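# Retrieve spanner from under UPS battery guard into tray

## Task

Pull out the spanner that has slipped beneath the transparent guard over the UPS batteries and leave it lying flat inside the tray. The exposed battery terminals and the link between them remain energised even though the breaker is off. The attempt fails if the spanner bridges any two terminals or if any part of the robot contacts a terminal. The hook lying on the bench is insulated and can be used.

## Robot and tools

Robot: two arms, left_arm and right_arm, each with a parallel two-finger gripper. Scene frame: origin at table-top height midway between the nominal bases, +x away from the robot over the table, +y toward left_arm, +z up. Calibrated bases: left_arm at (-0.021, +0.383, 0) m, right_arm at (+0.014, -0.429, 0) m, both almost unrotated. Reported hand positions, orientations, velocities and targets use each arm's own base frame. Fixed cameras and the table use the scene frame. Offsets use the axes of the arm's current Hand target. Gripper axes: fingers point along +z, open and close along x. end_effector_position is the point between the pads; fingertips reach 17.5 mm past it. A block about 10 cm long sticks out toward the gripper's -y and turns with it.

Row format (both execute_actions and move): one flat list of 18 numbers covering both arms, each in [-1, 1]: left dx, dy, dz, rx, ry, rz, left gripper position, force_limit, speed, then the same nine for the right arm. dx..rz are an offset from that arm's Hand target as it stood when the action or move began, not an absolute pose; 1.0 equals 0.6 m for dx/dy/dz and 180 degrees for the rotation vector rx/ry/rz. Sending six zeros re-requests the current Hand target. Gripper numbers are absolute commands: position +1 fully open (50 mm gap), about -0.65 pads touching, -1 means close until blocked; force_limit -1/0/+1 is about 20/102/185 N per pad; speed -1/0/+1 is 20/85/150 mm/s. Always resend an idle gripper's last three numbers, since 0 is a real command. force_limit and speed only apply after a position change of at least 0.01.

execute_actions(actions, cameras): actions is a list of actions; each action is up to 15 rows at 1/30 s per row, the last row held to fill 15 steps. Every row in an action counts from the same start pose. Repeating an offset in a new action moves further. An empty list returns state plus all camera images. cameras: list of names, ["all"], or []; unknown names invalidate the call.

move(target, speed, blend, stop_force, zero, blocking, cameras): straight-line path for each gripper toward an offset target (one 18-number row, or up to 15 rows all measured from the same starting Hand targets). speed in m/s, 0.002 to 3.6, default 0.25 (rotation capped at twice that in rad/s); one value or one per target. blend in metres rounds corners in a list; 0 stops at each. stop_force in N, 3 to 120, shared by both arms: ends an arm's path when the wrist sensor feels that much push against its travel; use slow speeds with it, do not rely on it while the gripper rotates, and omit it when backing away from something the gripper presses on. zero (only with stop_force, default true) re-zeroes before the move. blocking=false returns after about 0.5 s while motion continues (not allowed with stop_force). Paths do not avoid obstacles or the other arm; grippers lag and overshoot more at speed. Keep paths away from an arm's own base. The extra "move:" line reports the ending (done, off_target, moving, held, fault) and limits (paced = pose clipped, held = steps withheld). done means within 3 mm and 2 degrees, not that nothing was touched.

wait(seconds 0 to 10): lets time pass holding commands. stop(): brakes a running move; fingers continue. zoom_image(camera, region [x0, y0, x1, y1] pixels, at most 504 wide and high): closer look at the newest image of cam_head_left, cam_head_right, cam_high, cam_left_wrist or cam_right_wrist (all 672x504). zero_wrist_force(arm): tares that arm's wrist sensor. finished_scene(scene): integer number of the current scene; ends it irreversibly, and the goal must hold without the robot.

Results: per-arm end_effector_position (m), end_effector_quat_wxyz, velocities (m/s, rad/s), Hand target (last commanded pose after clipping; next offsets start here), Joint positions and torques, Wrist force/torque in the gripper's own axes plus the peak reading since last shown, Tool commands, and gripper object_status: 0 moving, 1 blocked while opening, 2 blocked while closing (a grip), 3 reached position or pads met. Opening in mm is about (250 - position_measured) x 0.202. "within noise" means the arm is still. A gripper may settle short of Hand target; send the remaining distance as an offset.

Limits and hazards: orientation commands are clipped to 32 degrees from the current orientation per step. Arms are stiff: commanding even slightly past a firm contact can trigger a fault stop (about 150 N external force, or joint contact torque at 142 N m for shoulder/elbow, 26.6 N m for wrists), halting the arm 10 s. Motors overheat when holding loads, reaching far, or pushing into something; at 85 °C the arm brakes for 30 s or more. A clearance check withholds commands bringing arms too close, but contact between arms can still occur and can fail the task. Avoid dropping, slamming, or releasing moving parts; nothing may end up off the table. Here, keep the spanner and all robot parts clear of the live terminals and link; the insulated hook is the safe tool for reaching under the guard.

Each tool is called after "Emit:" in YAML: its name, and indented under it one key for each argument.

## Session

Emit:
execute_actions:
  actions: []

Emit:
zoom_image:
  camera: "cam_high"
  region: [330, 170, 560, 370]

Scene clock: 0.00 s.
left_arm: end_effector_position=(+0.6114, -0.2524, +0.1422) position_measured=3 object_status=3 end_effector_quat_wxyz=(+0.265, +0.684, +0.670, +0.112) | right_arm: end_effector_position=(+0.3066, +0.1407, +0.2869) position_measured=3 object_status=3 end_effector_quat_wxyz=(+0.223, +0.856, +0.457, -0.093)
Joint positions: left_arm=[-0.651 -1.268 2.004 -2.875 -1.43 -0.589] | right_arm=[4.212 -1.304 -1.88 -1.942 1.305 1.716]
Joint velocities: within noise
Joint torques (N m): no reading
Wrist force (N): no reading
Wrist torque (N m): no reading
Wrist force, peak (N): no reading
Hand target: left_arm +0.6114, -0.2524, +0.1422; +0.265, +0.684, +0.670, +0.112 | right_arm +0.3066, +0.1407, +0.2869; +0.223, +0.856, +0.457, -0.093
Tool commands: left_gripper/position=+1.0 left_gripper/force_limit=+1.0 left_gripper/speed=+1.0 right_gripper/position=+1.0 right_gripper/force_limit=+1.0 right_gripper/speed=+1.0
camera_calibration:
cam_left_wrist: T_world_to_cam=[[0.0754063, 0.979032, -0.189234, 0.238649], [0.633538, 0.0995103, 0.767286, -0.453628], [0.770029, -0.177745, -0.61275, -0.295793], [0, 0, 0, 1]] pos_world=[0.497164, -0.241081, 0.211975]
cam_right_wrist: T_world_to_cam=[[0.552247, 0.747139, -0.369874, -0.160472], [0.768183, -0.283658, 0.573963, -0.342239], [0.323912, -0.6011, -0.730589, 0.326101], [0, 0, 0, 1]] pos_world=[0.245894, 0.218835, 0.375324]

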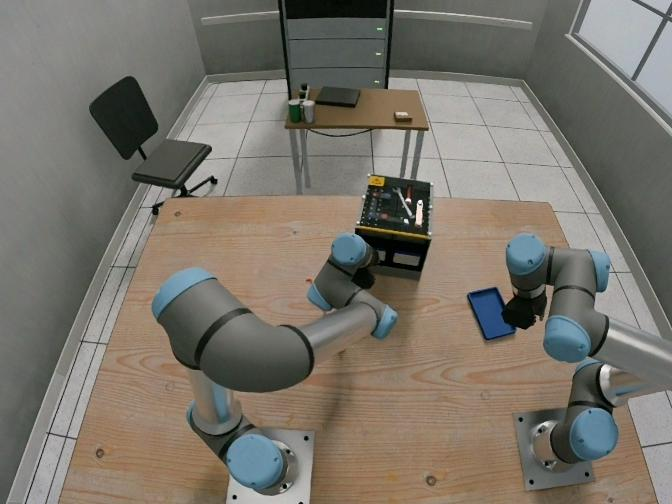

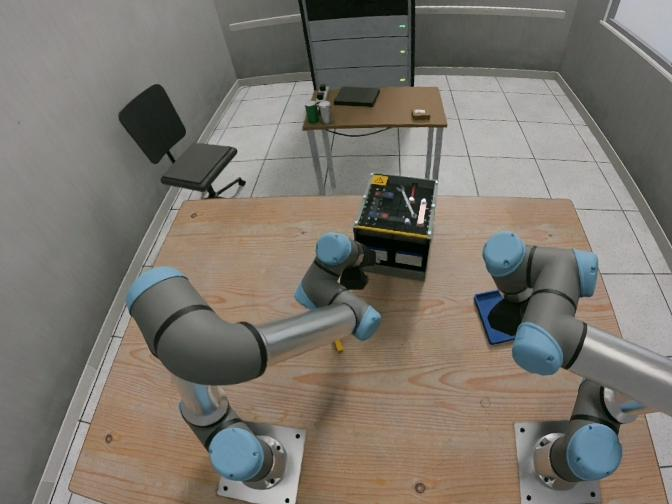

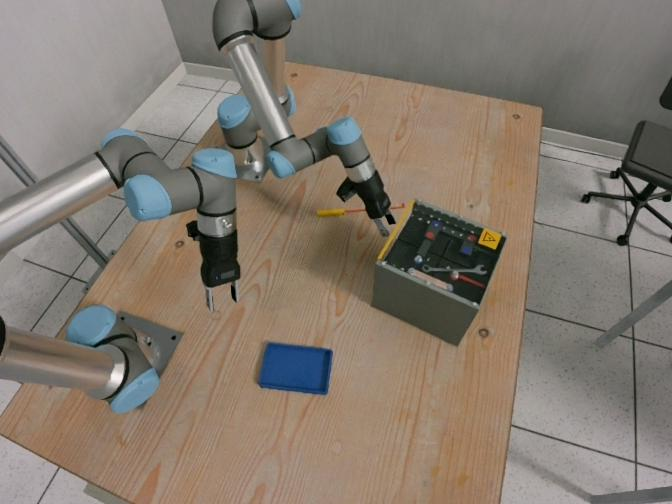

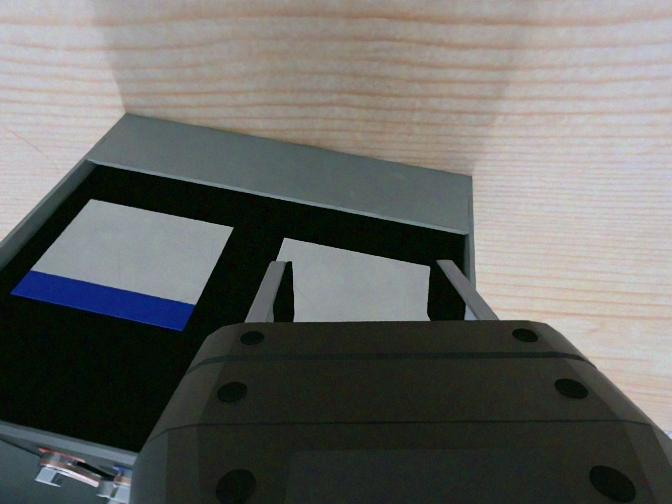

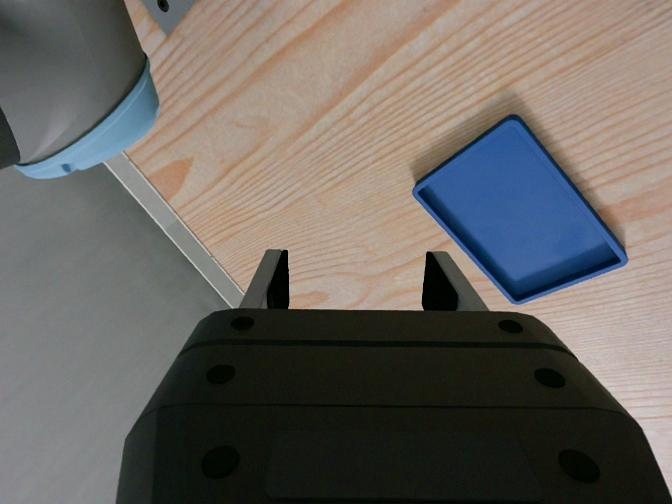

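Scaled by 2.191 from the camera's 672x504 image, which has a finer 960x720 frame.

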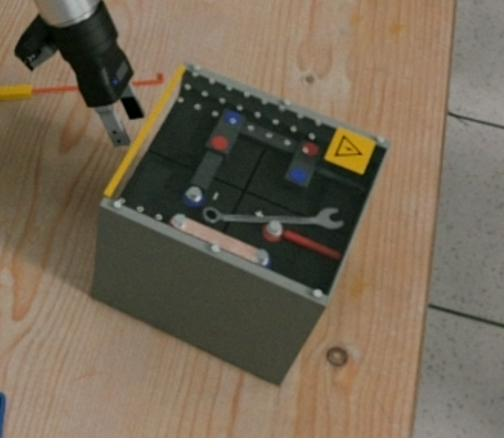

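Emit:
move:
  target: [0.119,-0.2547,-0.201,0.1536,0.1076,-0.1457,1,0.4,0,0.3747,0.517,-0.097,0.475,0.237,0.248,1,0.4,0]
  speed: 0.35
  cameras: ["all"]

Emit:
zoom_image:
  camera: "cam_high"
  region: [370, 180, 510, 320]

Scene clock: 4.00 s.
left_arm: end_effector_position=(+0.4245, -0.1631, +0.1502) position_measured=3 object_status=3 end_effector_quat_wxyz=(+0.000, +0.531, +0.847, +0.001) | right_arm: end_effector_position=(+0.6865, +0.1848, +0.3487) position_measured=3 object_status=3 end_effector_quat_wxyz=(-0.533, +0.846, +0.000, -0.001) end_effector_velocity=(+0.000, +0.001, +0.000) end_effector_angular_velocity=(+0.000, +0.002, -0.001)
Joint positions: left_arm=[-0.665 -1.605 2.075 -2.041 -1.57 -1.116] | right_arm=[3.265 -2.061 -1.342 -1.061 2.68 1.848]
Joint velocities: left_arm=[within noise] | right_arm=[0.001 0 0 0.003 0 0.005]
Joint torques (N m): left_arm=[-5.93 -10.19 -26.62 -1.9 2.11 1.1] | right_arm=[9.77 34.1 35.12 6.19 3.63 2.41]
Wrist force (N): left_arm=[-0.1 -1.9 -0.7] | right_arm=[0.7 -1.4 0.1]
Wrist torque (N m): left_arm=[-0.02 0.05 -0.03] | right_arm=[-0.82 -0.11 0.56]
Wrist force, peak (N): left_arm=[0.4 -2.3 -1.1] | right_arm=[-0.9 -2.8 0.1]
Hand target: left_arm +0.4245, -0.1632, +0.1502; +0.000, +0.531, +0.847, +0.001 | right_arm +0.6866, +0.1849, +0.3486; -0.533, +0.846, +0.000, -0.001
Off the commanded pose: left_arm 0.000 m, 0 deg | right_arm 0.000 m, 0 deg.
move: done
camera_calibration:
cam_left_wrist: T_world_to_cam=[[-0.431126, 0.902217, 0.011607, 0.339113], [0.85031, 0.401952, 0.339717, -0.328603], [0.301833, 0.15633, -0.940456, 0.171411], [0, 0, 0, 1]] pos_world=[0.373877, -0.200668, 0.2689]
cam_right_wrist: T_world_to_cam=[[0.999884, 0.0102338, 0.0112504, -0.684432], [0.0151852, -0.712848, -0.701154, 0.383826], [0.000844383, 0.701244, -0.712921, 0.249627], [0, 0, 0, 1]] pos_world=[0.678314, 0.105564, 0.454786]

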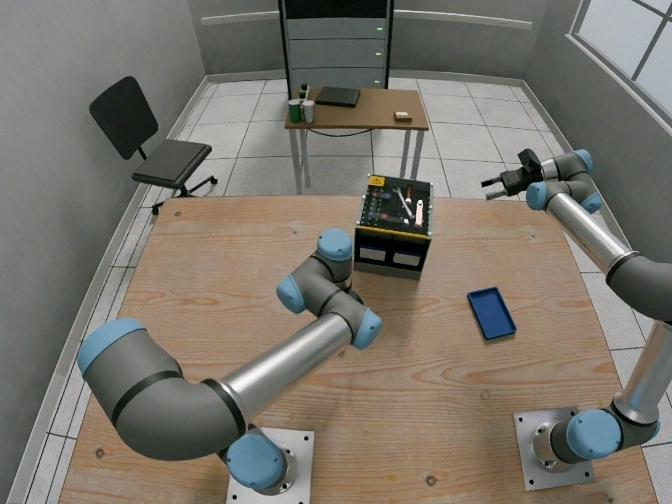

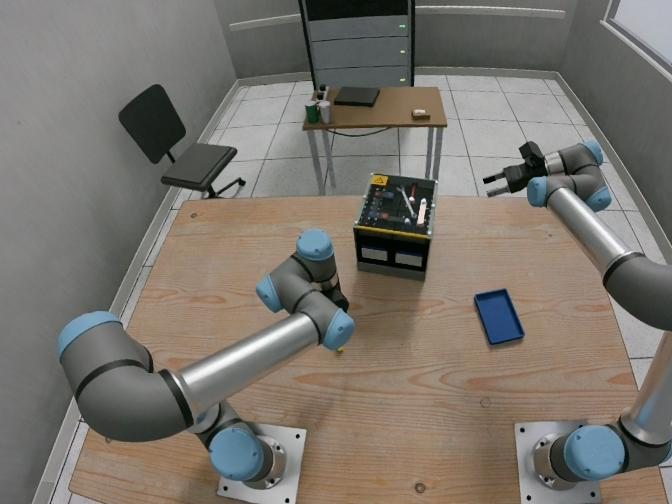

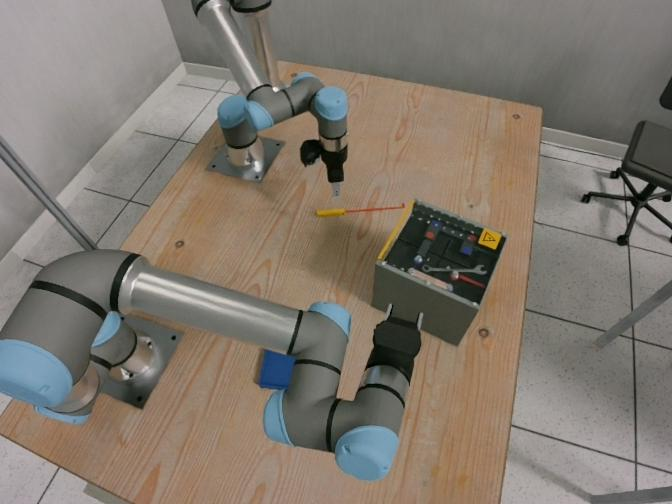

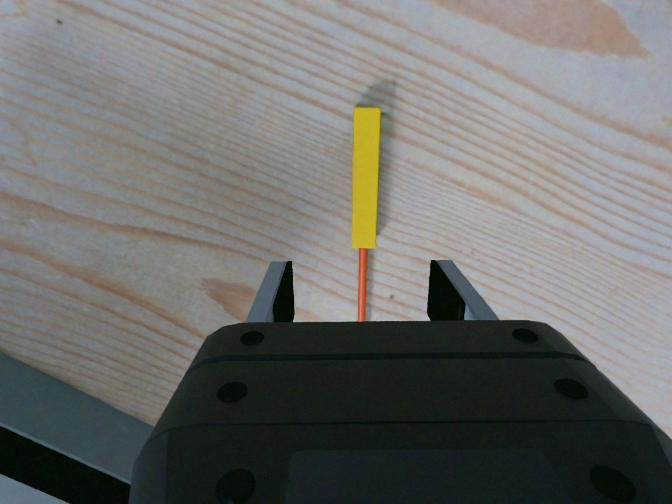

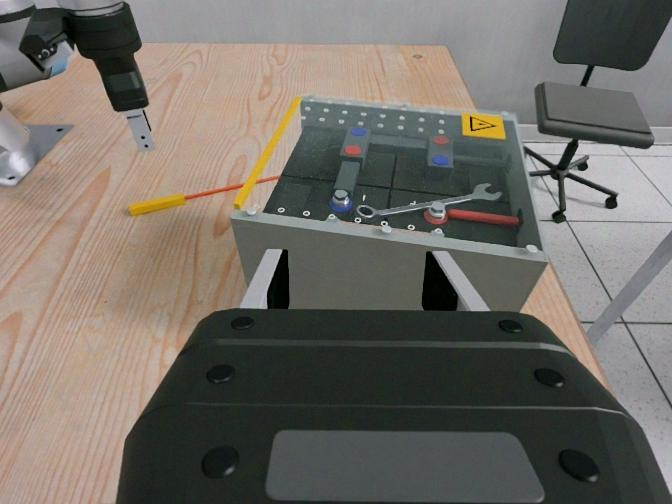

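Scaled by 3.600 from the camera's 672x504 image, which has a finer 960x720 frame.

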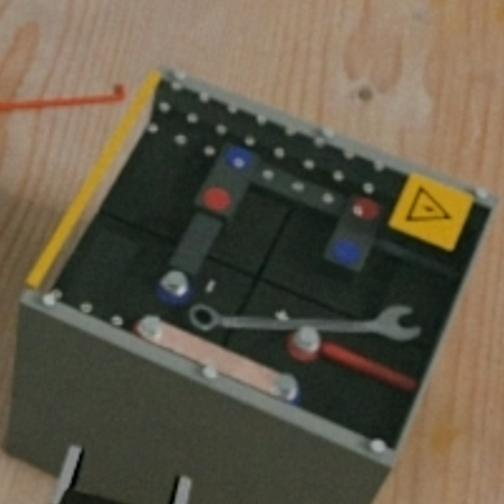

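Emit:
move:
  target:
    - [0.0164,-0.0263,0.14,0,0,0,1,0.4,0,0,-0.14,0,0.09,0,0,1,0.4,0]
    - [0.0164,-0.0263,0.2137,0,0,0,1,0.4,0,0,-0.14,0,0.09,0,0,1,0.4,0]
  speed: 0.12
  cameras: ["cam_right_wrist","cam_left_wrist"]

Emit:
zoom_image:
  camera: "cam_right_wrist"
  region: [200, 80, 560, 320]

Scene clock: 6.60 s.
left_arm: end_effector_position=(+0.4059, -0.1610, +0.0220) position_measured=3 object_status=3 end_effector_quat_wxyz=(+0.000, +0.531, +0.847, +0.001) | right_arm: end_effector_position=(+0.6866, +0.2211, +0.4244) position_measured=3 object_status=3 end_effector_quat_wxyz=(-0.647, +0.762, +0.000, -0.001)
Joint positions: left_arm=[-0.688 -1.417 2.293 -2.446 -1.57 -1.14] | right_arm=[3.286 -2.132 -1.322 -0.544 2.925 2.297]
Joint torques (N m): left_arm=[6.56 -17.09 -18.63 -4.75 0.74 1.92] | right_arm=[-11.61 59.73 34.62 0.03 3.32 -1.94]
Wrist force (N): left_arm=[-0.1 -2.1 -1.0] | right_arm=[0.6 -1.2 0.7]
Wrist torque (N m): left_arm=[-0.05 0.05 0.12] | right_arm=[-0.83 0.00 0.59]
Wrist force, peak (N): left_arm=[-0.1 -1.8 -2.9] | right_arm=[0.8 -2.4 1.1]
Hand target: left_arm +0.4059, -0.1610, +0.0220; +0.000, +0.531, +0.847, +0.001 | right_arm +0.6866, +0.2211, +0.4244; -0.647, +0.762, +0.000, -0.001
Off the commanded pose: left_arm 0.000 m, 0 deg | right_arm 0.000 m, 0 deg.
move: done
camera_calibration:
cam_left_wrist: T_world_to_cam=[[-0.431127, 0.902215, 0.0117467, 0.330621], [0.850353, 0.401923, 0.339644, -0.270215], [0.30171, 0.156418, -0.940481, 0.0561489], [0, 0, 0, 1]] pos_world=[0.355377, -0.198468, 0.1407]
cam_right_wrist: T_world_to_cam=[[0.999892, 0.00652486, 0.0131764, -0.685737], [0.0146843, -0.488906, -0.872213, 0.486229], [0.000750955, 0.872312, -0.488949, 0.145343], [0, 0, 0, 1]] pos_world=[0.678414, 0.11541, 0.504196]
Images, in order (width x height): cam_left_wrist 672x504, cam_right_wrist 672x504.

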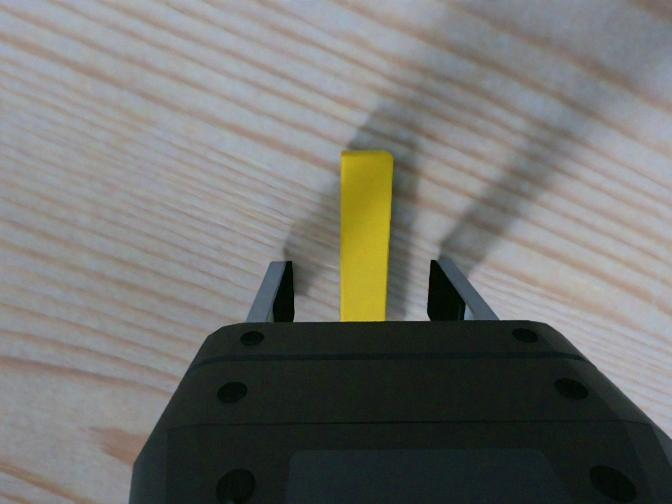

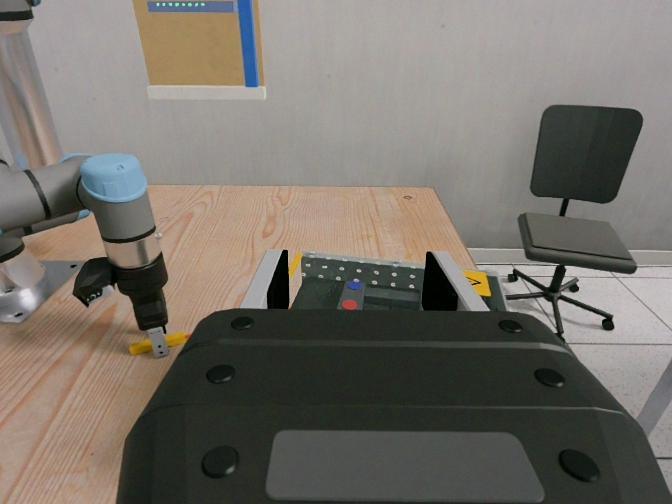

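Scaled by 1.400 from the camera's 672x504 image, which has a finer 960x720 frame.

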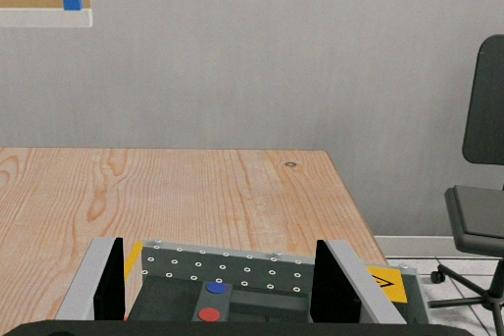

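Emit:
move:
  target: [0,0,0,0,0,0,-0.95,0.5,-0.5,0,0.0385,0.013,-0.2,0,0,1,0.4,0]
  speed: 0.25
  cameras: ["cam_right_wrist","cam_left_wrist"]

Emit:
zoom_image:
  camera: "cam_right_wrist"
  region: [200, 60, 560, 320]

Scene clock: 8.67 s.
left_arm: end_effector_position=(+0.4059, -0.1610, +0.0220) position_measured=178 object_status=2 end_effector_quat_wxyz=(+0.000, +0.531, +0.847, +0.001) | right_arm: end_effector_position=(+0.6866, +0.2251, +0.4003) position_measured=3 object_status=3 end_effector_quat_wxyz=(-0.380, +0.925, +0.000, -0.001) end_effector_velocity=(+0.001, -0.001, +0.000) end_effector_angular_velocity=(-0.005, -0.004, -0.001)
Joint positions: left_arm=[-0.688 -1.417 2.293 -2.446 -1.57 -1.14] | right_arm=[3.399 -2.026 -1.074 -1.368 2.319 1.923]
Joint velocities: left_arm=[within noise] | right_arm=[0 0 0.001 0.001 -0.006 0]
Joint torques (N m): left_arm=[0.64 -15.05 -15.44 -2.99 1.85 0.2] | right_arm=[-7.12 42.71 31.96 3.82 0.38 -1.35]
Wrist force (N): left_arm=[0.0 -2.1 -0.6] | right_arm=[0.6 -1.2 -0.5]
Wrist torque (N m): left_arm=[-0.06 0.04 0.12] | right_arm=[-0.65 -0.19 0.47]
Wrist force, peak (N): left_arm=[-0.1 -2.3 -1.0] | right_arm=[0.4 -2.2 0.2]
Hand target: left_arm +0.4059, -0.1610, +0.0220; +0.000, +0.531, +0.847, +0.001 | right_arm +0.6866, +0.2250, +0.4003; -0.380, +0.925, +0.000, -0.001
Off the commanded pose: left_arm 0.000 m, 0 deg | right_arm 0.000 m, 0 deg.
move: done
camera_calibration:
cam_left_wrist: T_world_to_cam=[[-0.431127, 0.902215, 0.0117467, 0.330711], [0.850353, 0.401923, 0.339644, -0.270175], [0.30171, 0.156418, -0.940481, 0.0561645], [0, 0, 0, 1]] pos_world=[0.355377, -0.198568, 0.1407]
cam_right_wrist: T_world_to_cam=[[0.999877, 0.0138949, 0.00732542, -0.684681], [0.0156853, -0.908099, -0.418462, 0.379212], [0.000837711, 0.418526, -0.908205, 0.400042], [0, 0, 0, 1]] pos_world=[0.678314, 0.186447, 0.527022]
Images, in order (width x height): cam_left_wrist 672x504, cam_right_wrist 672x504.

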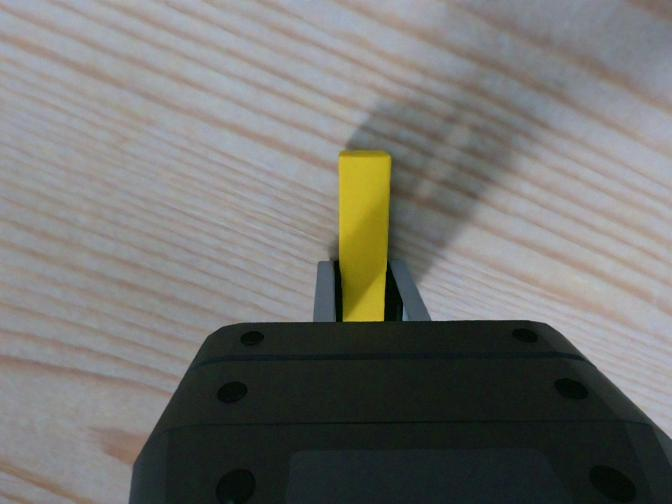

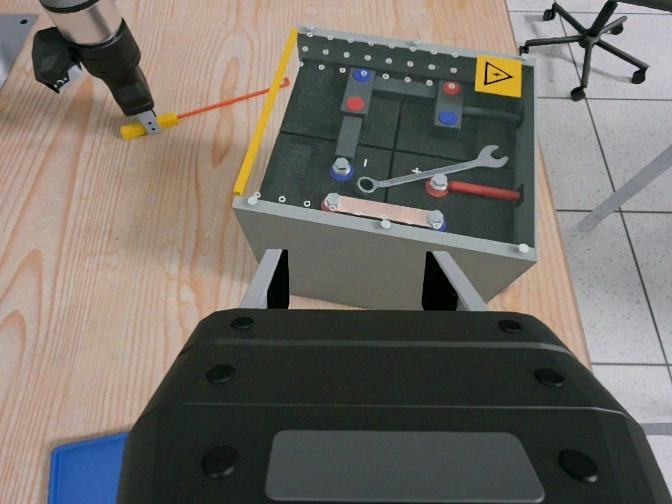

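Scaled by 1.400 from the camera's 672x504 image, which has a finer 960x720 frame.

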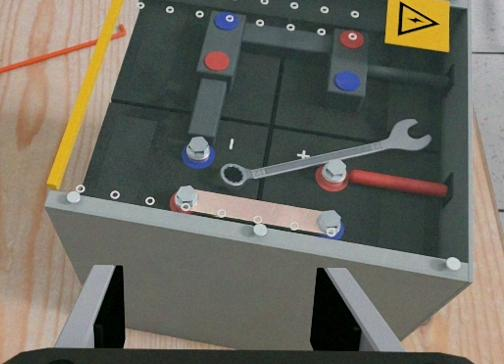

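Emit:
move:
  target:
    - [0,0,-0.4,0,0,0,-0.95,0.5,-0.5,0,0,0,0,0,0,1,0.4,0]
    - [0.0187,-0.0067,-0.4633,0.2088,-0.4087,0.2487,-0.95,0.5,-0.5,0,0,0,0,0,0,1,0.4,0]
    - [0.0187,-0.0067,-0.3372,0.2088,-0.4087,0.2487,-0.95,0.5,-0.5,0,0,0,0,0,0,1,0.4,0]
  speed: [0.25,0.5,0.15]
  blend: [0.02,0.01,0]
  cameras: ["cam_high","cam_right_wrist"]

Emit:
zoom_image:
  camera: "cam_right_wrist"
  region: [150, 0, 550, 300]

Emit:
zoom_image:
  camera: "cam_high"
  region: [320, 150, 520, 300]

Scene clock: 14.27 s.
left_arm: end_effector_position=(+0.3975, -0.1529, +0.2244) position_measured=178 object_status=2 end_effector_quat_wxyz=(+0.329, +0.658, +0.394, -0.552) | right_arm: end_effector_position=(+0.6866, +0.2250, +0.4003) position_measured=3 object_status=3 end_effector_quat_wxyz=(-0.380, +0.925, +0.000, -0.001)
Joint positions: left_arm=[-0.12 -1.261 1.819 -1.012 -2.731 1.15] | right_arm=[3.399 -2.026 -1.074 -1.368 2.318 1.923]
Joint torques (N m): left_arm=[5.68 -33.84 -17.6 -2.38 -2.8 1.82] | right_arm=[-11.79 56.57 22.66 5.62 2.19 1.26]
Wrist force (N): left_arm=[-1.1 -0.3 0.2] | right_arm=[0.6 -1.3 0.1]
Wrist torque (N m): left_arm=[-0.12 -0.09 -0.07] | right_arm=[-0.68 -0.19 0.47]
Wrist force, peak (N): left_arm=[-0.5 -2.5 -3.0] | right_arm=[0.3 -1.6 -0.7]
Hand target: left_arm +0.3975, -0.1529, +0.2243; +0.329, +0.658, +0.394, -0.552 | right_arm +0.6866, +0.2250, +0.4003; -0.380, +0.925, +0.000, -0.001
Off the commanded pose: left_arm 0.000 m, 0 deg | right_arm 0.000 m, 0 deg.
move: done
camera_calibration:
cam_right_wrist: T_world_to_cam=[[0.999875, 0.0139065, 0.00754563, -0.684798], [0.0157878, -0.908192, -0.418256, 0.379051], [0.00103638, 0.418323, -0.908298, 0.399994], [0, 0, 0, 1]] pos_world=[0.678314, 0.186447, 0.527022]
Images, in order (width x height): cam_high 672x504, cam_right_wrist 672x504.

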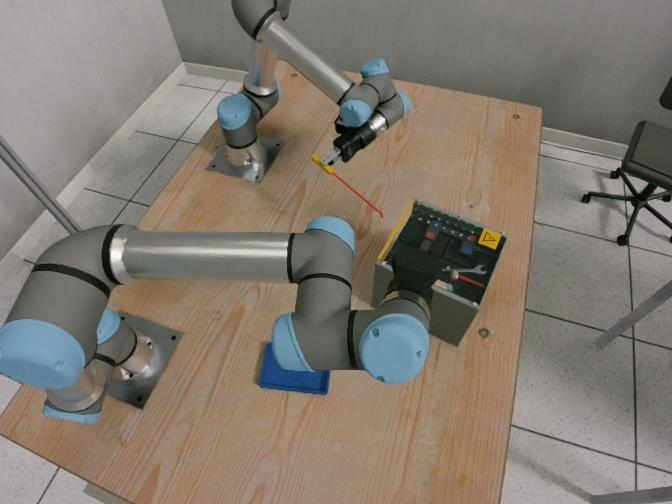

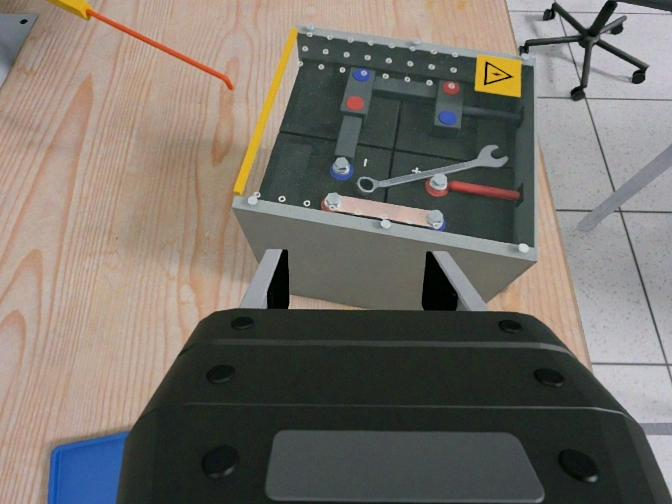

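Scaled by 1.260 from the camera's 672x504 image, which has a finer 960x720 frame.

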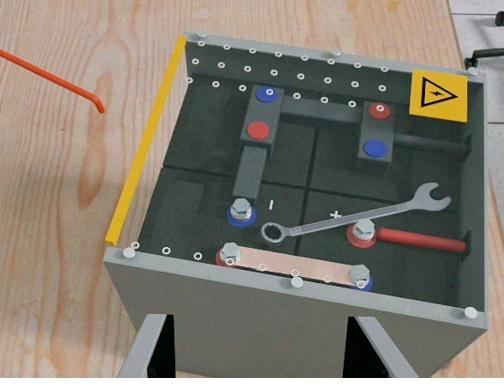

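Scaled by 2.520 from the camera's 672x504 image, which has a finer 960x720 frame.

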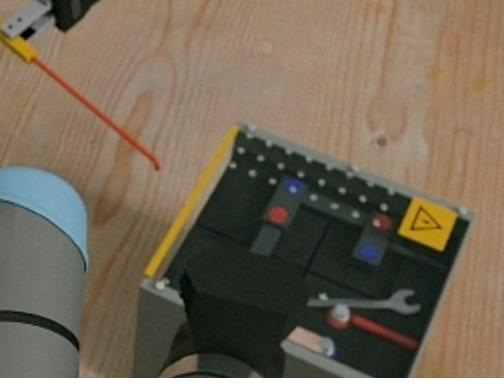

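Emit:
move:
  target: [0,0.2,0,0,0,0,-0.95,0.5,-0.5,0,0,0,0,0,0,1,0.4,0]
  speed: 0.12
  stop_force: 5
  cameras: ["cam_high","cam_right_wrist"]

Emit:
zoom_image:
  camera: "cam_right_wrist"
  region: [230, 20, 550, 260]

Emit:
zoom_image:
  camera: "cam_high"
  region: [370, 180, 510, 300]

Scene clock: 16.83 s.
left_arm: end_effector_position=(+0.5032, -0.2097, +0.2242) position_measured=178 object_status=2 end_effector_quat_wxyz=(+0.329, +0.658, +0.394, -0.552) | right_arm: end_effector_position=(+0.6866, +0.2250, +0.4003) position_measured=3 object_status=3 end_effector_quat_wxyz=(-0.380, +0.925, +0.000, -0.001)
Joint positions: left_arm=[-0.191 -1.057 1.527 -1.008 -2.794 1.059] | right_arm=[3.399 -2.026 -1.074 -1.368 2.318 1.923]
Joint torques (N m): left_arm=[7.78 -42.64 -28.12 -2.59 0.92 -1.38] | right_arm=[-11.16 56.04 21.92 5.7 2.67 2.13]
Wrist force (N): left_arm=[-1.1 -0.6 0.1] | right_arm=[0.1 -1.2 -0.2]
Wrist torque (N m): left_arm=[-0.15 -0.11 -0.23] | right_arm=[-0.65 -0.12 0.48]
Wrist force, peak (N): left_arm=[-1.2 -2.9 0.0] | right_arm=[0.4 -1.5 -0.6]
Hand target: left_arm +0.5032, -0.2097, +0.2242; +0.329, +0.658, +0.394, -0.552 | right_arm +0.6866, +0.2250, +0.4003; -0.380, +0.925, +0.000, -0.001
Off the commanded pose: left_arm 0.000 m, 0 deg | right_arm 0.000 m, 0 deg.
move: done
camera_calibration:
cam_right_wrist: T_world_to_cam=[[0.999875, 0.0139065, 0.00754563, -0.684798], [0.0157878, -0.908192, -0.418256, 0.379051], [0.00103638, 0.418323, -0.908298, 0.399994], [0, 0, 0, 1]] pos_world=[0.678314, 0.186447, 0.527022]
Images, in order (width x height): cam_high 672x504, cam_right_wrist 672x504.

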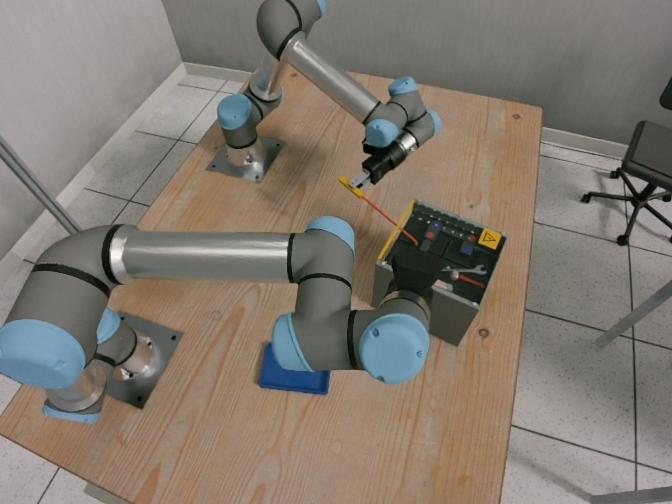

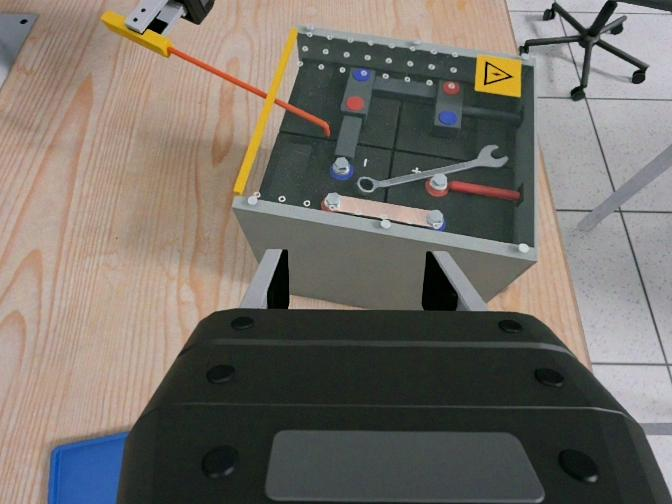

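Scaled by 1.575 from the camera's 672x504 image, which has a finer 960x720 frame.

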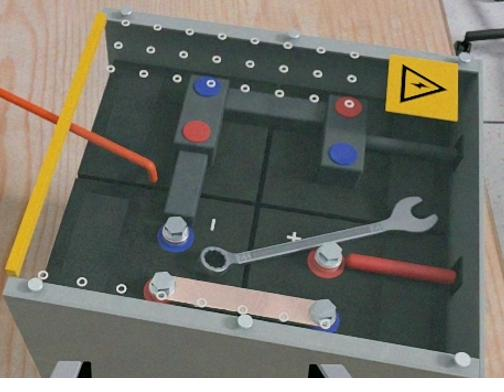

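Scaled by 3.600 from the camera's 672x504 image, which has a finer 960x720 frame.

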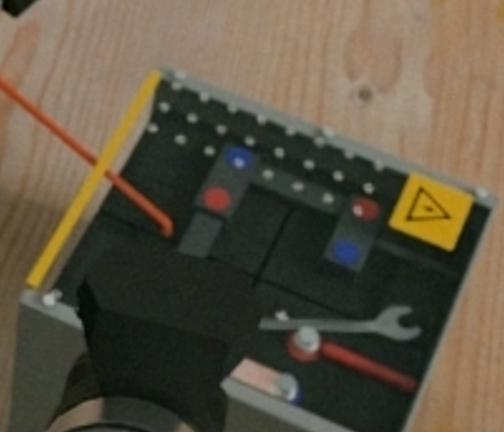

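Emit:
move:
  target: [0,0.175,0,0,0,0,-0.95,0.5,-0.5,0,0,0,0,0,0,1,0.4,0]
  speed: 0.06
  stop_force: 4
  cameras: ["cam_high","cam_right_wrist"]

Emit:
zoom_image:
  camera: "cam_right_wrist"
  region: [300, 80, 540, 260]

Scene clock: 19.93 s.
left_arm: end_effector_position=(+0.5957, -0.2594, +0.2241) position_measured=178 object_status=2 end_effector_quat_wxyz=(+0.329, +0.658, +0.394, -0.552) | right_arm: end_effector_position=(+0.6866, +0.2250, +0.4003) position_measured=3 object_status=3 end_effector_quat_wxyz=(-0.380, +0.925, +0.000, -0.001)
Joint positions: left_arm=[-0.235 -0.856 1.2 -0.952 -2.831 0.985] | right_arm=[3.399 -2.026 -1.074 -1.368 2.318 1.923]
Joint torques (N m): left_arm=[8.06 -70.25 -28.89 -2.66 0.65 0.37] | right_arm=[-11.18 54.56 21.86 5.77 2.6 2.19]
Wrist force (N): left_arm=[-1.1 -0.8 -0.4] | right_arm=[0.2 -0.9 -0.5]
Wrist torque (N m): left_arm=[-0.18 -0.14 -0.17] | right_arm=[-0.60 -0.12 0.47]
Wrist force, peak (N): left_arm=[-1.5 -1.5 0.3] | right_arm=[0.1 -1.5 -0.4]
Hand target: left_arm +0.5957, -0.2594, +0.2241; +0.329, +0.658, +0.394, -0.552 | right_arm +0.6866, +0.2250, +0.4003; -0.380, +0.925, +0.000, -0.001
Off the commanded pose: left_arm 0.000 m, 0 deg | right_arm 0.000 m, 0 deg.
move: done
camera_calibration:
cam_right_wrist: T_world_to_cam=[[0.999875, 0.0139065, 0.00754563, -0.684798], [0.0157878, -0.908192, -0.418256, 0.379051], [0.00103638, 0.418323, -0.908298, 0.399994], [0, 0, 0, 1]] pos_world=[0.678314, 0.186447, 0.527022]
Images, in order (width x height): cam_high 672x504, cam_right_wrist 672x504.

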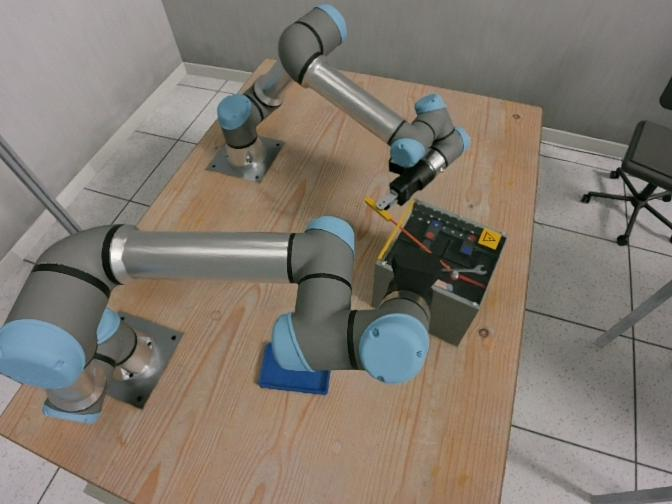

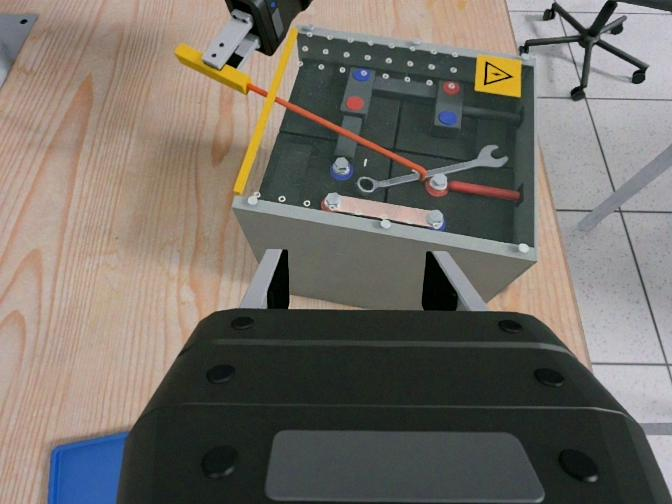

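Scaled by 2.100 from the camera's 672x504 image, which has a finer 960x720 frame.

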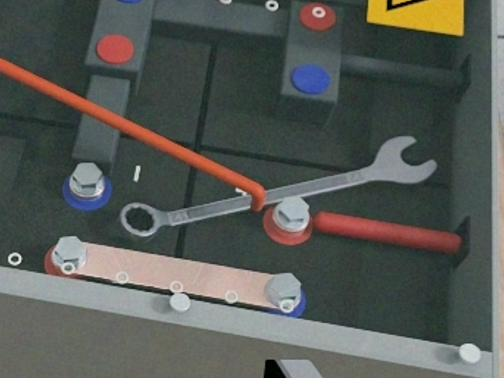

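Emit:
move:
  target:
    - [-0.0019,-0.0012,0.0108,0,0,0,-0.95,0.5,-0.5,0,0,0,0,0,0,1,0.4,0]
    - [0.0146,-0.0012,0.0137,0,0,0,-0.95,0.5,-0.5,0,0,0,0,0,0,1,0.4,0]
  speed: 0.03
  stop_force: 4
  cameras: ["cam_high","cam_right_wrist"]

Emit:
zoom_image:
  camera: "cam_right_wrist"
  region: [300, 80, 540, 260]

Scene clock: 21.77 s.
left_arm: end_effector_position=(+0.5919, -0.2649, +0.2140) position_measured=178 object_status=2 end_effector_quat_wxyz=(+0.329, +0.658, +0.394, -0.552) | right_arm: end_effector_position=(+0.6866, +0.2250, +0.4003) position_measured=3 object_status=3 end_effector_quat_wxyz=(-0.380, +0.925, +0.000, -0.001)
Joint positions: left_arm=[-0.244 -0.857 1.233 -0.999 -2.838 0.968] | right_arm=[3.399 -2.026 -1.074 -1.368 2.318 1.923]
Joint torques (N m): left_arm=[6.6 -69.83 -29.7 0.14 0.9 -1.97] | right_arm=[-11.19 54.32 22.23 5.7 2.69 2.11]
Wrist force (N): left_arm=[-1.2 -0.5 -0.2] | right_arm=[0.1 -1.3 0.0]
Wrist torque (N m): left_arm=[-0.12 -0.11 -0.12] | right_arm=[-0.66 -0.11 0.47]
Wrist force, peak (N): left_arm=[-1.8 -0.9 -0.1] | right_arm=[0.2 -1.3 -0.5]
Hand target: left_arm +0.5919, -0.2649, +0.2140; +0.329, +0.658, +0.394, -0.552 | right_arm +0.6866, +0.2250, +0.4003; -0.380, +0.925, +0.000, -0.001
Off the commanded pose: left_arm 0.000 m, 0 deg | right_arm 0.000 m, 0 deg.
move: done
camera_calibration:
cam_right_wrist: T_world_to_cam=[[0.999875, 0.0139065, 0.00754563, -0.684798], [0.0157878, -0.908192, -0.418256, 0.379051], [0.00103638, 0.418323, -0.908298, 0.399994], [0, 0, 0, 1]] pos_world=[0.678314, 0.186447, 0.527022]
Images, in order (width x height): cam_high 672x504, cam_right_wrist 672x504.

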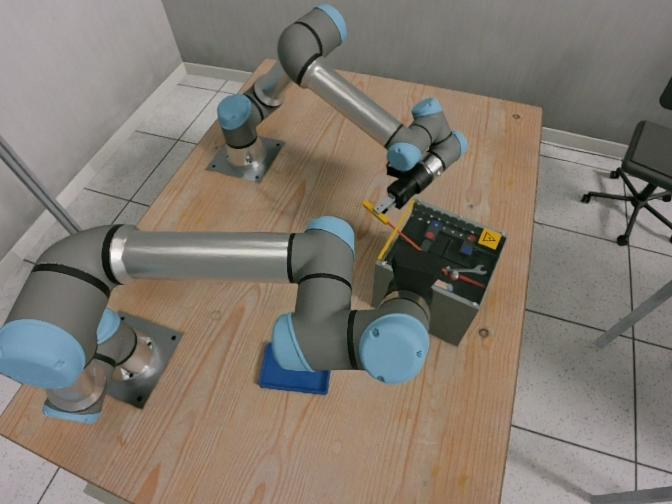

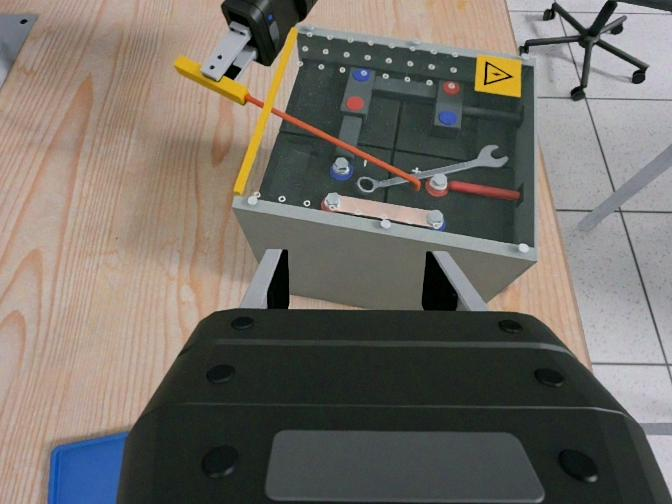

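Scaled by 2.100 from the camera's 672x504 image, which has a finer 960x720 frame.

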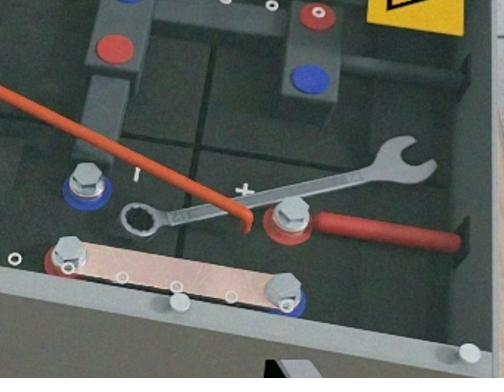

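Emit:
move:
  target: [0.0095,-0.0198,-0.054,0,0,0,-0.95,0.5,-0.5,0,0,0,0,0,0,1,0.4,0]
  speed: 0.05
  stop_force: 15
  cameras: ["cam_right_wrist"]

Emit:
zoom_image:
  camera: "cam_right_wrist"
  region: [300, 60, 540, 240]

Scene clock: 23.87 s.
left_arm: end_effector_position=(+0.5970, -0.2303, +0.2141) position_measured=178 object_status=2 end_effector_quat_wxyz=(+0.329, +0.658, +0.394, -0.552) | right_arm: end_effector_position=(+0.6866, +0.2250, +0.4003) position_measured=3 object_status=3 end_effector_quat_wxyz=(-0.380, +0.925, +0.000, -0.001)
Joint positions: left_arm=[-0.194 -0.836 1.182 -0.889 -2.796 1.054] | right_arm=[3.399 -2.026 -1.074 -1.368 2.318 1.923]
Joint torques (N m): left_arm=[-6.33 -70.75 -15.5 -0.01 -3.33 -1.71] | right_arm=[-10.92 53.79 22.21 5.6 2.64 2.04]
Wrist force (N): left_arm=[-1.1 -0.6 -0.2] | right_arm=[0.0 -1.1 -0.3]
Wrist torque (N m): left_arm=[-0.15 -0.13 -0.11] | right_arm=[-0.65 -0.09 0.46]
Wrist force, peak (N): left_arm=[-0.9 -1.2 -1.2] | right_arm=[-0.2 -1.5 -0.4]
Hand target: left_arm +0.5970, -0.2303, +0.2141; +0.329, +0.658, +0.394, -0.552 | right_arm +0.6866, +0.2250, +0.4003; -0.380, +0.925, +0.000, -0.001
Off the commanded pose: left_arm 0.000 m, 0 deg | right_arm 0.000 m, 0 deg.
move: done
camera_calibration:
cam_right_wrist: T_world_to_cam=[[0.999875, 0.0139065, 0.00754563, -0.684798], [0.0157878, -0.908192, -0.418256, 0.379051], [0.00103638, 0.418323, -0.908298, 0.399994], [0, 0, 0, 1]] pos_world=[0.678314, 0.186447, 0.527022]
Images, in order (width x height): cam_right_wrist 672x504.

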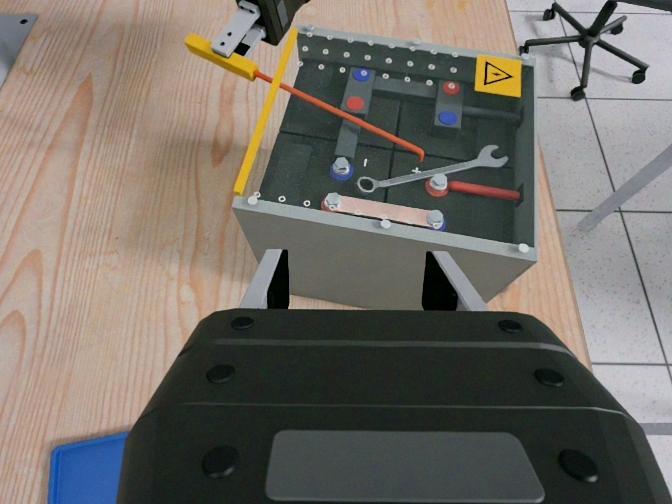

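Scaled by 2.100 from the camera's 672x504 image, which has a finer 960x720 frame.

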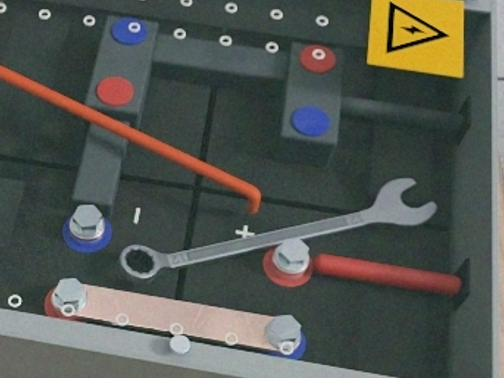

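Emit:
move:
  target:
    - [-0.0095,0.0198,0.054,0,0,0,-0.95,0.5,-0.5,0,0,0,0,0,0,1,0.4,0]
    - [0.0085,0.0198,0.0572,0,0,0,-0.95,0.5,-0.5,0,0,0,0,0,0,1,0.4,0]
  speed: [0.1,0.02]
  stop_force: 4
  cameras: ["cam_right_wrist"]

Emit:
zoom_image:
  camera: "cam_right_wrist"
  region: [300, 60, 540, 240]

Scene clock: 25.93 s.
left_arm: end_effector_position=(+0.5919, -0.2648, +0.2055) position_measured=178 object_status=2 end_effector_quat_wxyz=(+0.329, +0.658, +0.394, -0.551) | right_arm: end_effector_position=(+0.6866, +0.2250, +0.4003) position_measured=3 object_status=3 end_effector_quat_wxyz=(-0.380, +0.925, +0.000, -0.001)
Joint positions: left_arm=[-0.244 -0.85 1.242 -1.016 -2.838 0.968] | right_arm=[3.399 -2.026 -1.074 -1.368 2.318 1.923]
Joint torques (N m): left_arm=[2.08 -67.73 -27.63 -1.94 -0.24 -0.16] | right_arm=[-10.7 53.17 21.9 5.62 2.52 2.11]
Wrist force (N): left_arm=[-3.6 1.0 -0.6] | right_arm=[0.2 -1.1 -0.3]
Wrist torque (N m): left_arm=[-0.19 -0.20 0.48] | right_arm=[-0.64 -0.12 0.47]
Wrist force, peak (N): left_arm=[-5.0 -2.3 -0.4] | right_arm=[0.4 -1.3 -0.3]
Hand target: left_arm +0.5919, -0.2648, +0.2055; +0.329, +0.658, +0.394, -0.551 (not the last commanded pose) | right_arm +0.6866, +0.2250, +0.4003; -0.380, +0.925, +0.000, -0.001
Off the commanded pose: left_arm 0.002 m, 0 deg | right_arm 0.000 m, 0 deg.
move: contact (left_arm); path passed 1 of 2 targets
camera_calibration:
cam_right_wrist: T_world_to_cam=[[0.999875, 0.0139065, 0.00754563, -0.684798], [0.0157878, -0.908192, -0.418256, 0.379051], [0.00103638, 0.418323, -0.908298, 0.399994], [0, 0, 0, 1]] pos_world=[0.678314, 0.186447, 0.527022]
Images, in order (width x height): cam_right_wrist 672x504.

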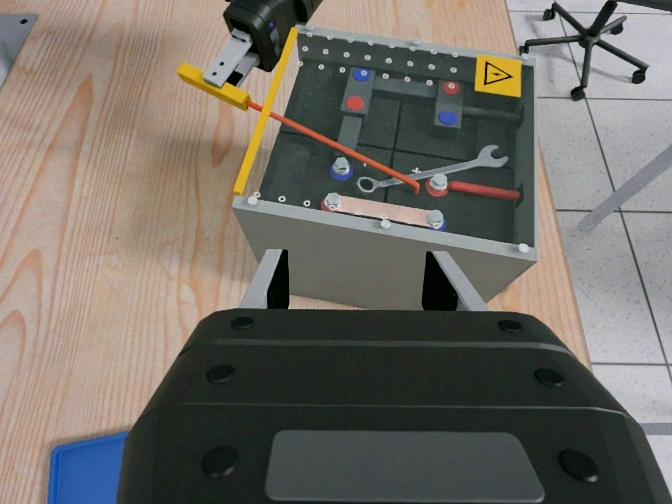

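Scaled by 2.100 from the camera's 672x504 image, which has a finer 960x720 frame.

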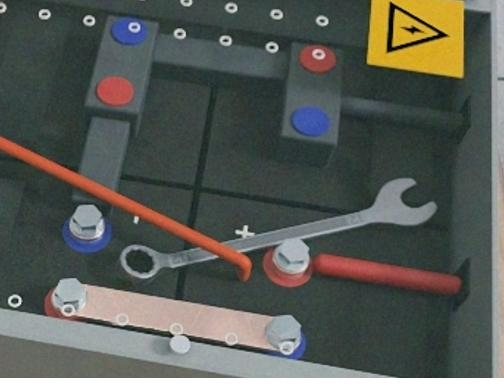

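Emit:
move:
  target:
    - [-0.0015,0,0,0,0,0,-0.95,0.5,-0.5,0,0,0,0,0,0,1,0.4,0]
    - [0.008,-0.0198,-0.054,0,0,0,-0.95,0.5,-0.5,0,0,0,0,0,0,1,0.4,0]
  speed: 0.05
  stop_force: 15
  cameras: ["cam_right_wrist"]

Emit:
zoom_image:
  camera: "cam_right_wrist"
  region: [300, 60, 540, 240]

Scene clock: 27.97 s.
left_arm: end_effector_position=(+0.5970, -0.2303, +0.2064) position_measured=178 object_status=2 end_effector_quat_wxyz=(+0.329, +0.658, +0.394, -0.551) | right_arm: end_effector_position=(+0.6866, +0.2250, +0.4003) position_measured=3 object_status=3 end_effector_quat_wxyz=(-0.380, +0.925, +0.000, -0.001)
Joint positions: left_arm=[-0.195 -0.83 1.192 -0.905 -2.797 1.053] | right_arm=[3.399 -2.026 -1.074 -1.368 2.318 1.923]
Joint torques (N m): left_arm=[-5.11 -67.46 -14.35 0.62 -2.86 -2.05] | right_arm=[-10.77 53.06 21.9 5.65 2.75 2.1]
Wrist force (N): left_arm=[-3.5 -0.8 -0.2] | right_arm=[0.2 -0.9 -0.2]
Wrist torque (N m): left_arm=[-0.15 -0.15 0.44] | right_arm=[-0.60 -0.13 0.47]
Wrist force, peak (N): left_arm=[-4.6 -1.8 -0.2] | right_arm=[0.3 -1.5 -0.2]
Hand target: left_arm +0.5970, -0.2303, +0.2065; +0.329, +0.658, +0.394, -0.551 | right_arm +0.6866, +0.2250, +0.4003; -0.380, +0.925, +0.000, -0.001
Off the commanded pose: left_arm 0.000 m, 0 deg | right_arm 0.000 m, 0 deg.
move: done
camera_calibration:
cam_right_wrist: T_world_to_cam=[[0.999875, 0.0139065, 0.00754563, -0.684798], [0.0157878, -0.908192, -0.418256, 0.379051], [0.00103638, 0.418323, -0.908298, 0.399994], [0, 0, 0, 1]] pos_world=[0.678314, 0.186447, 0.527022]
Images, in order (width x height): cam_right_wrist 672x504.

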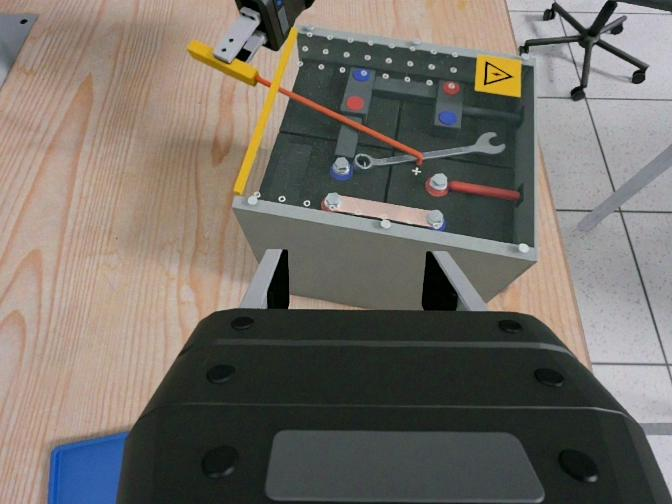

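Scaled by 2.100 from the camera's 672x504 image, which has a finer 960x720 frame.

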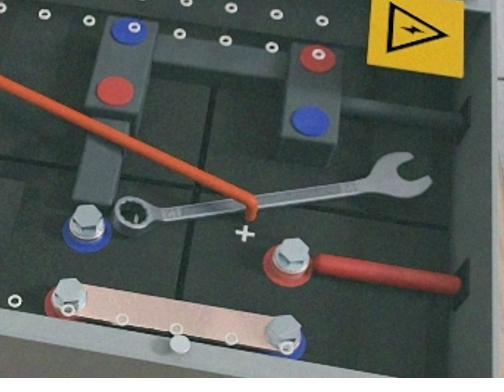

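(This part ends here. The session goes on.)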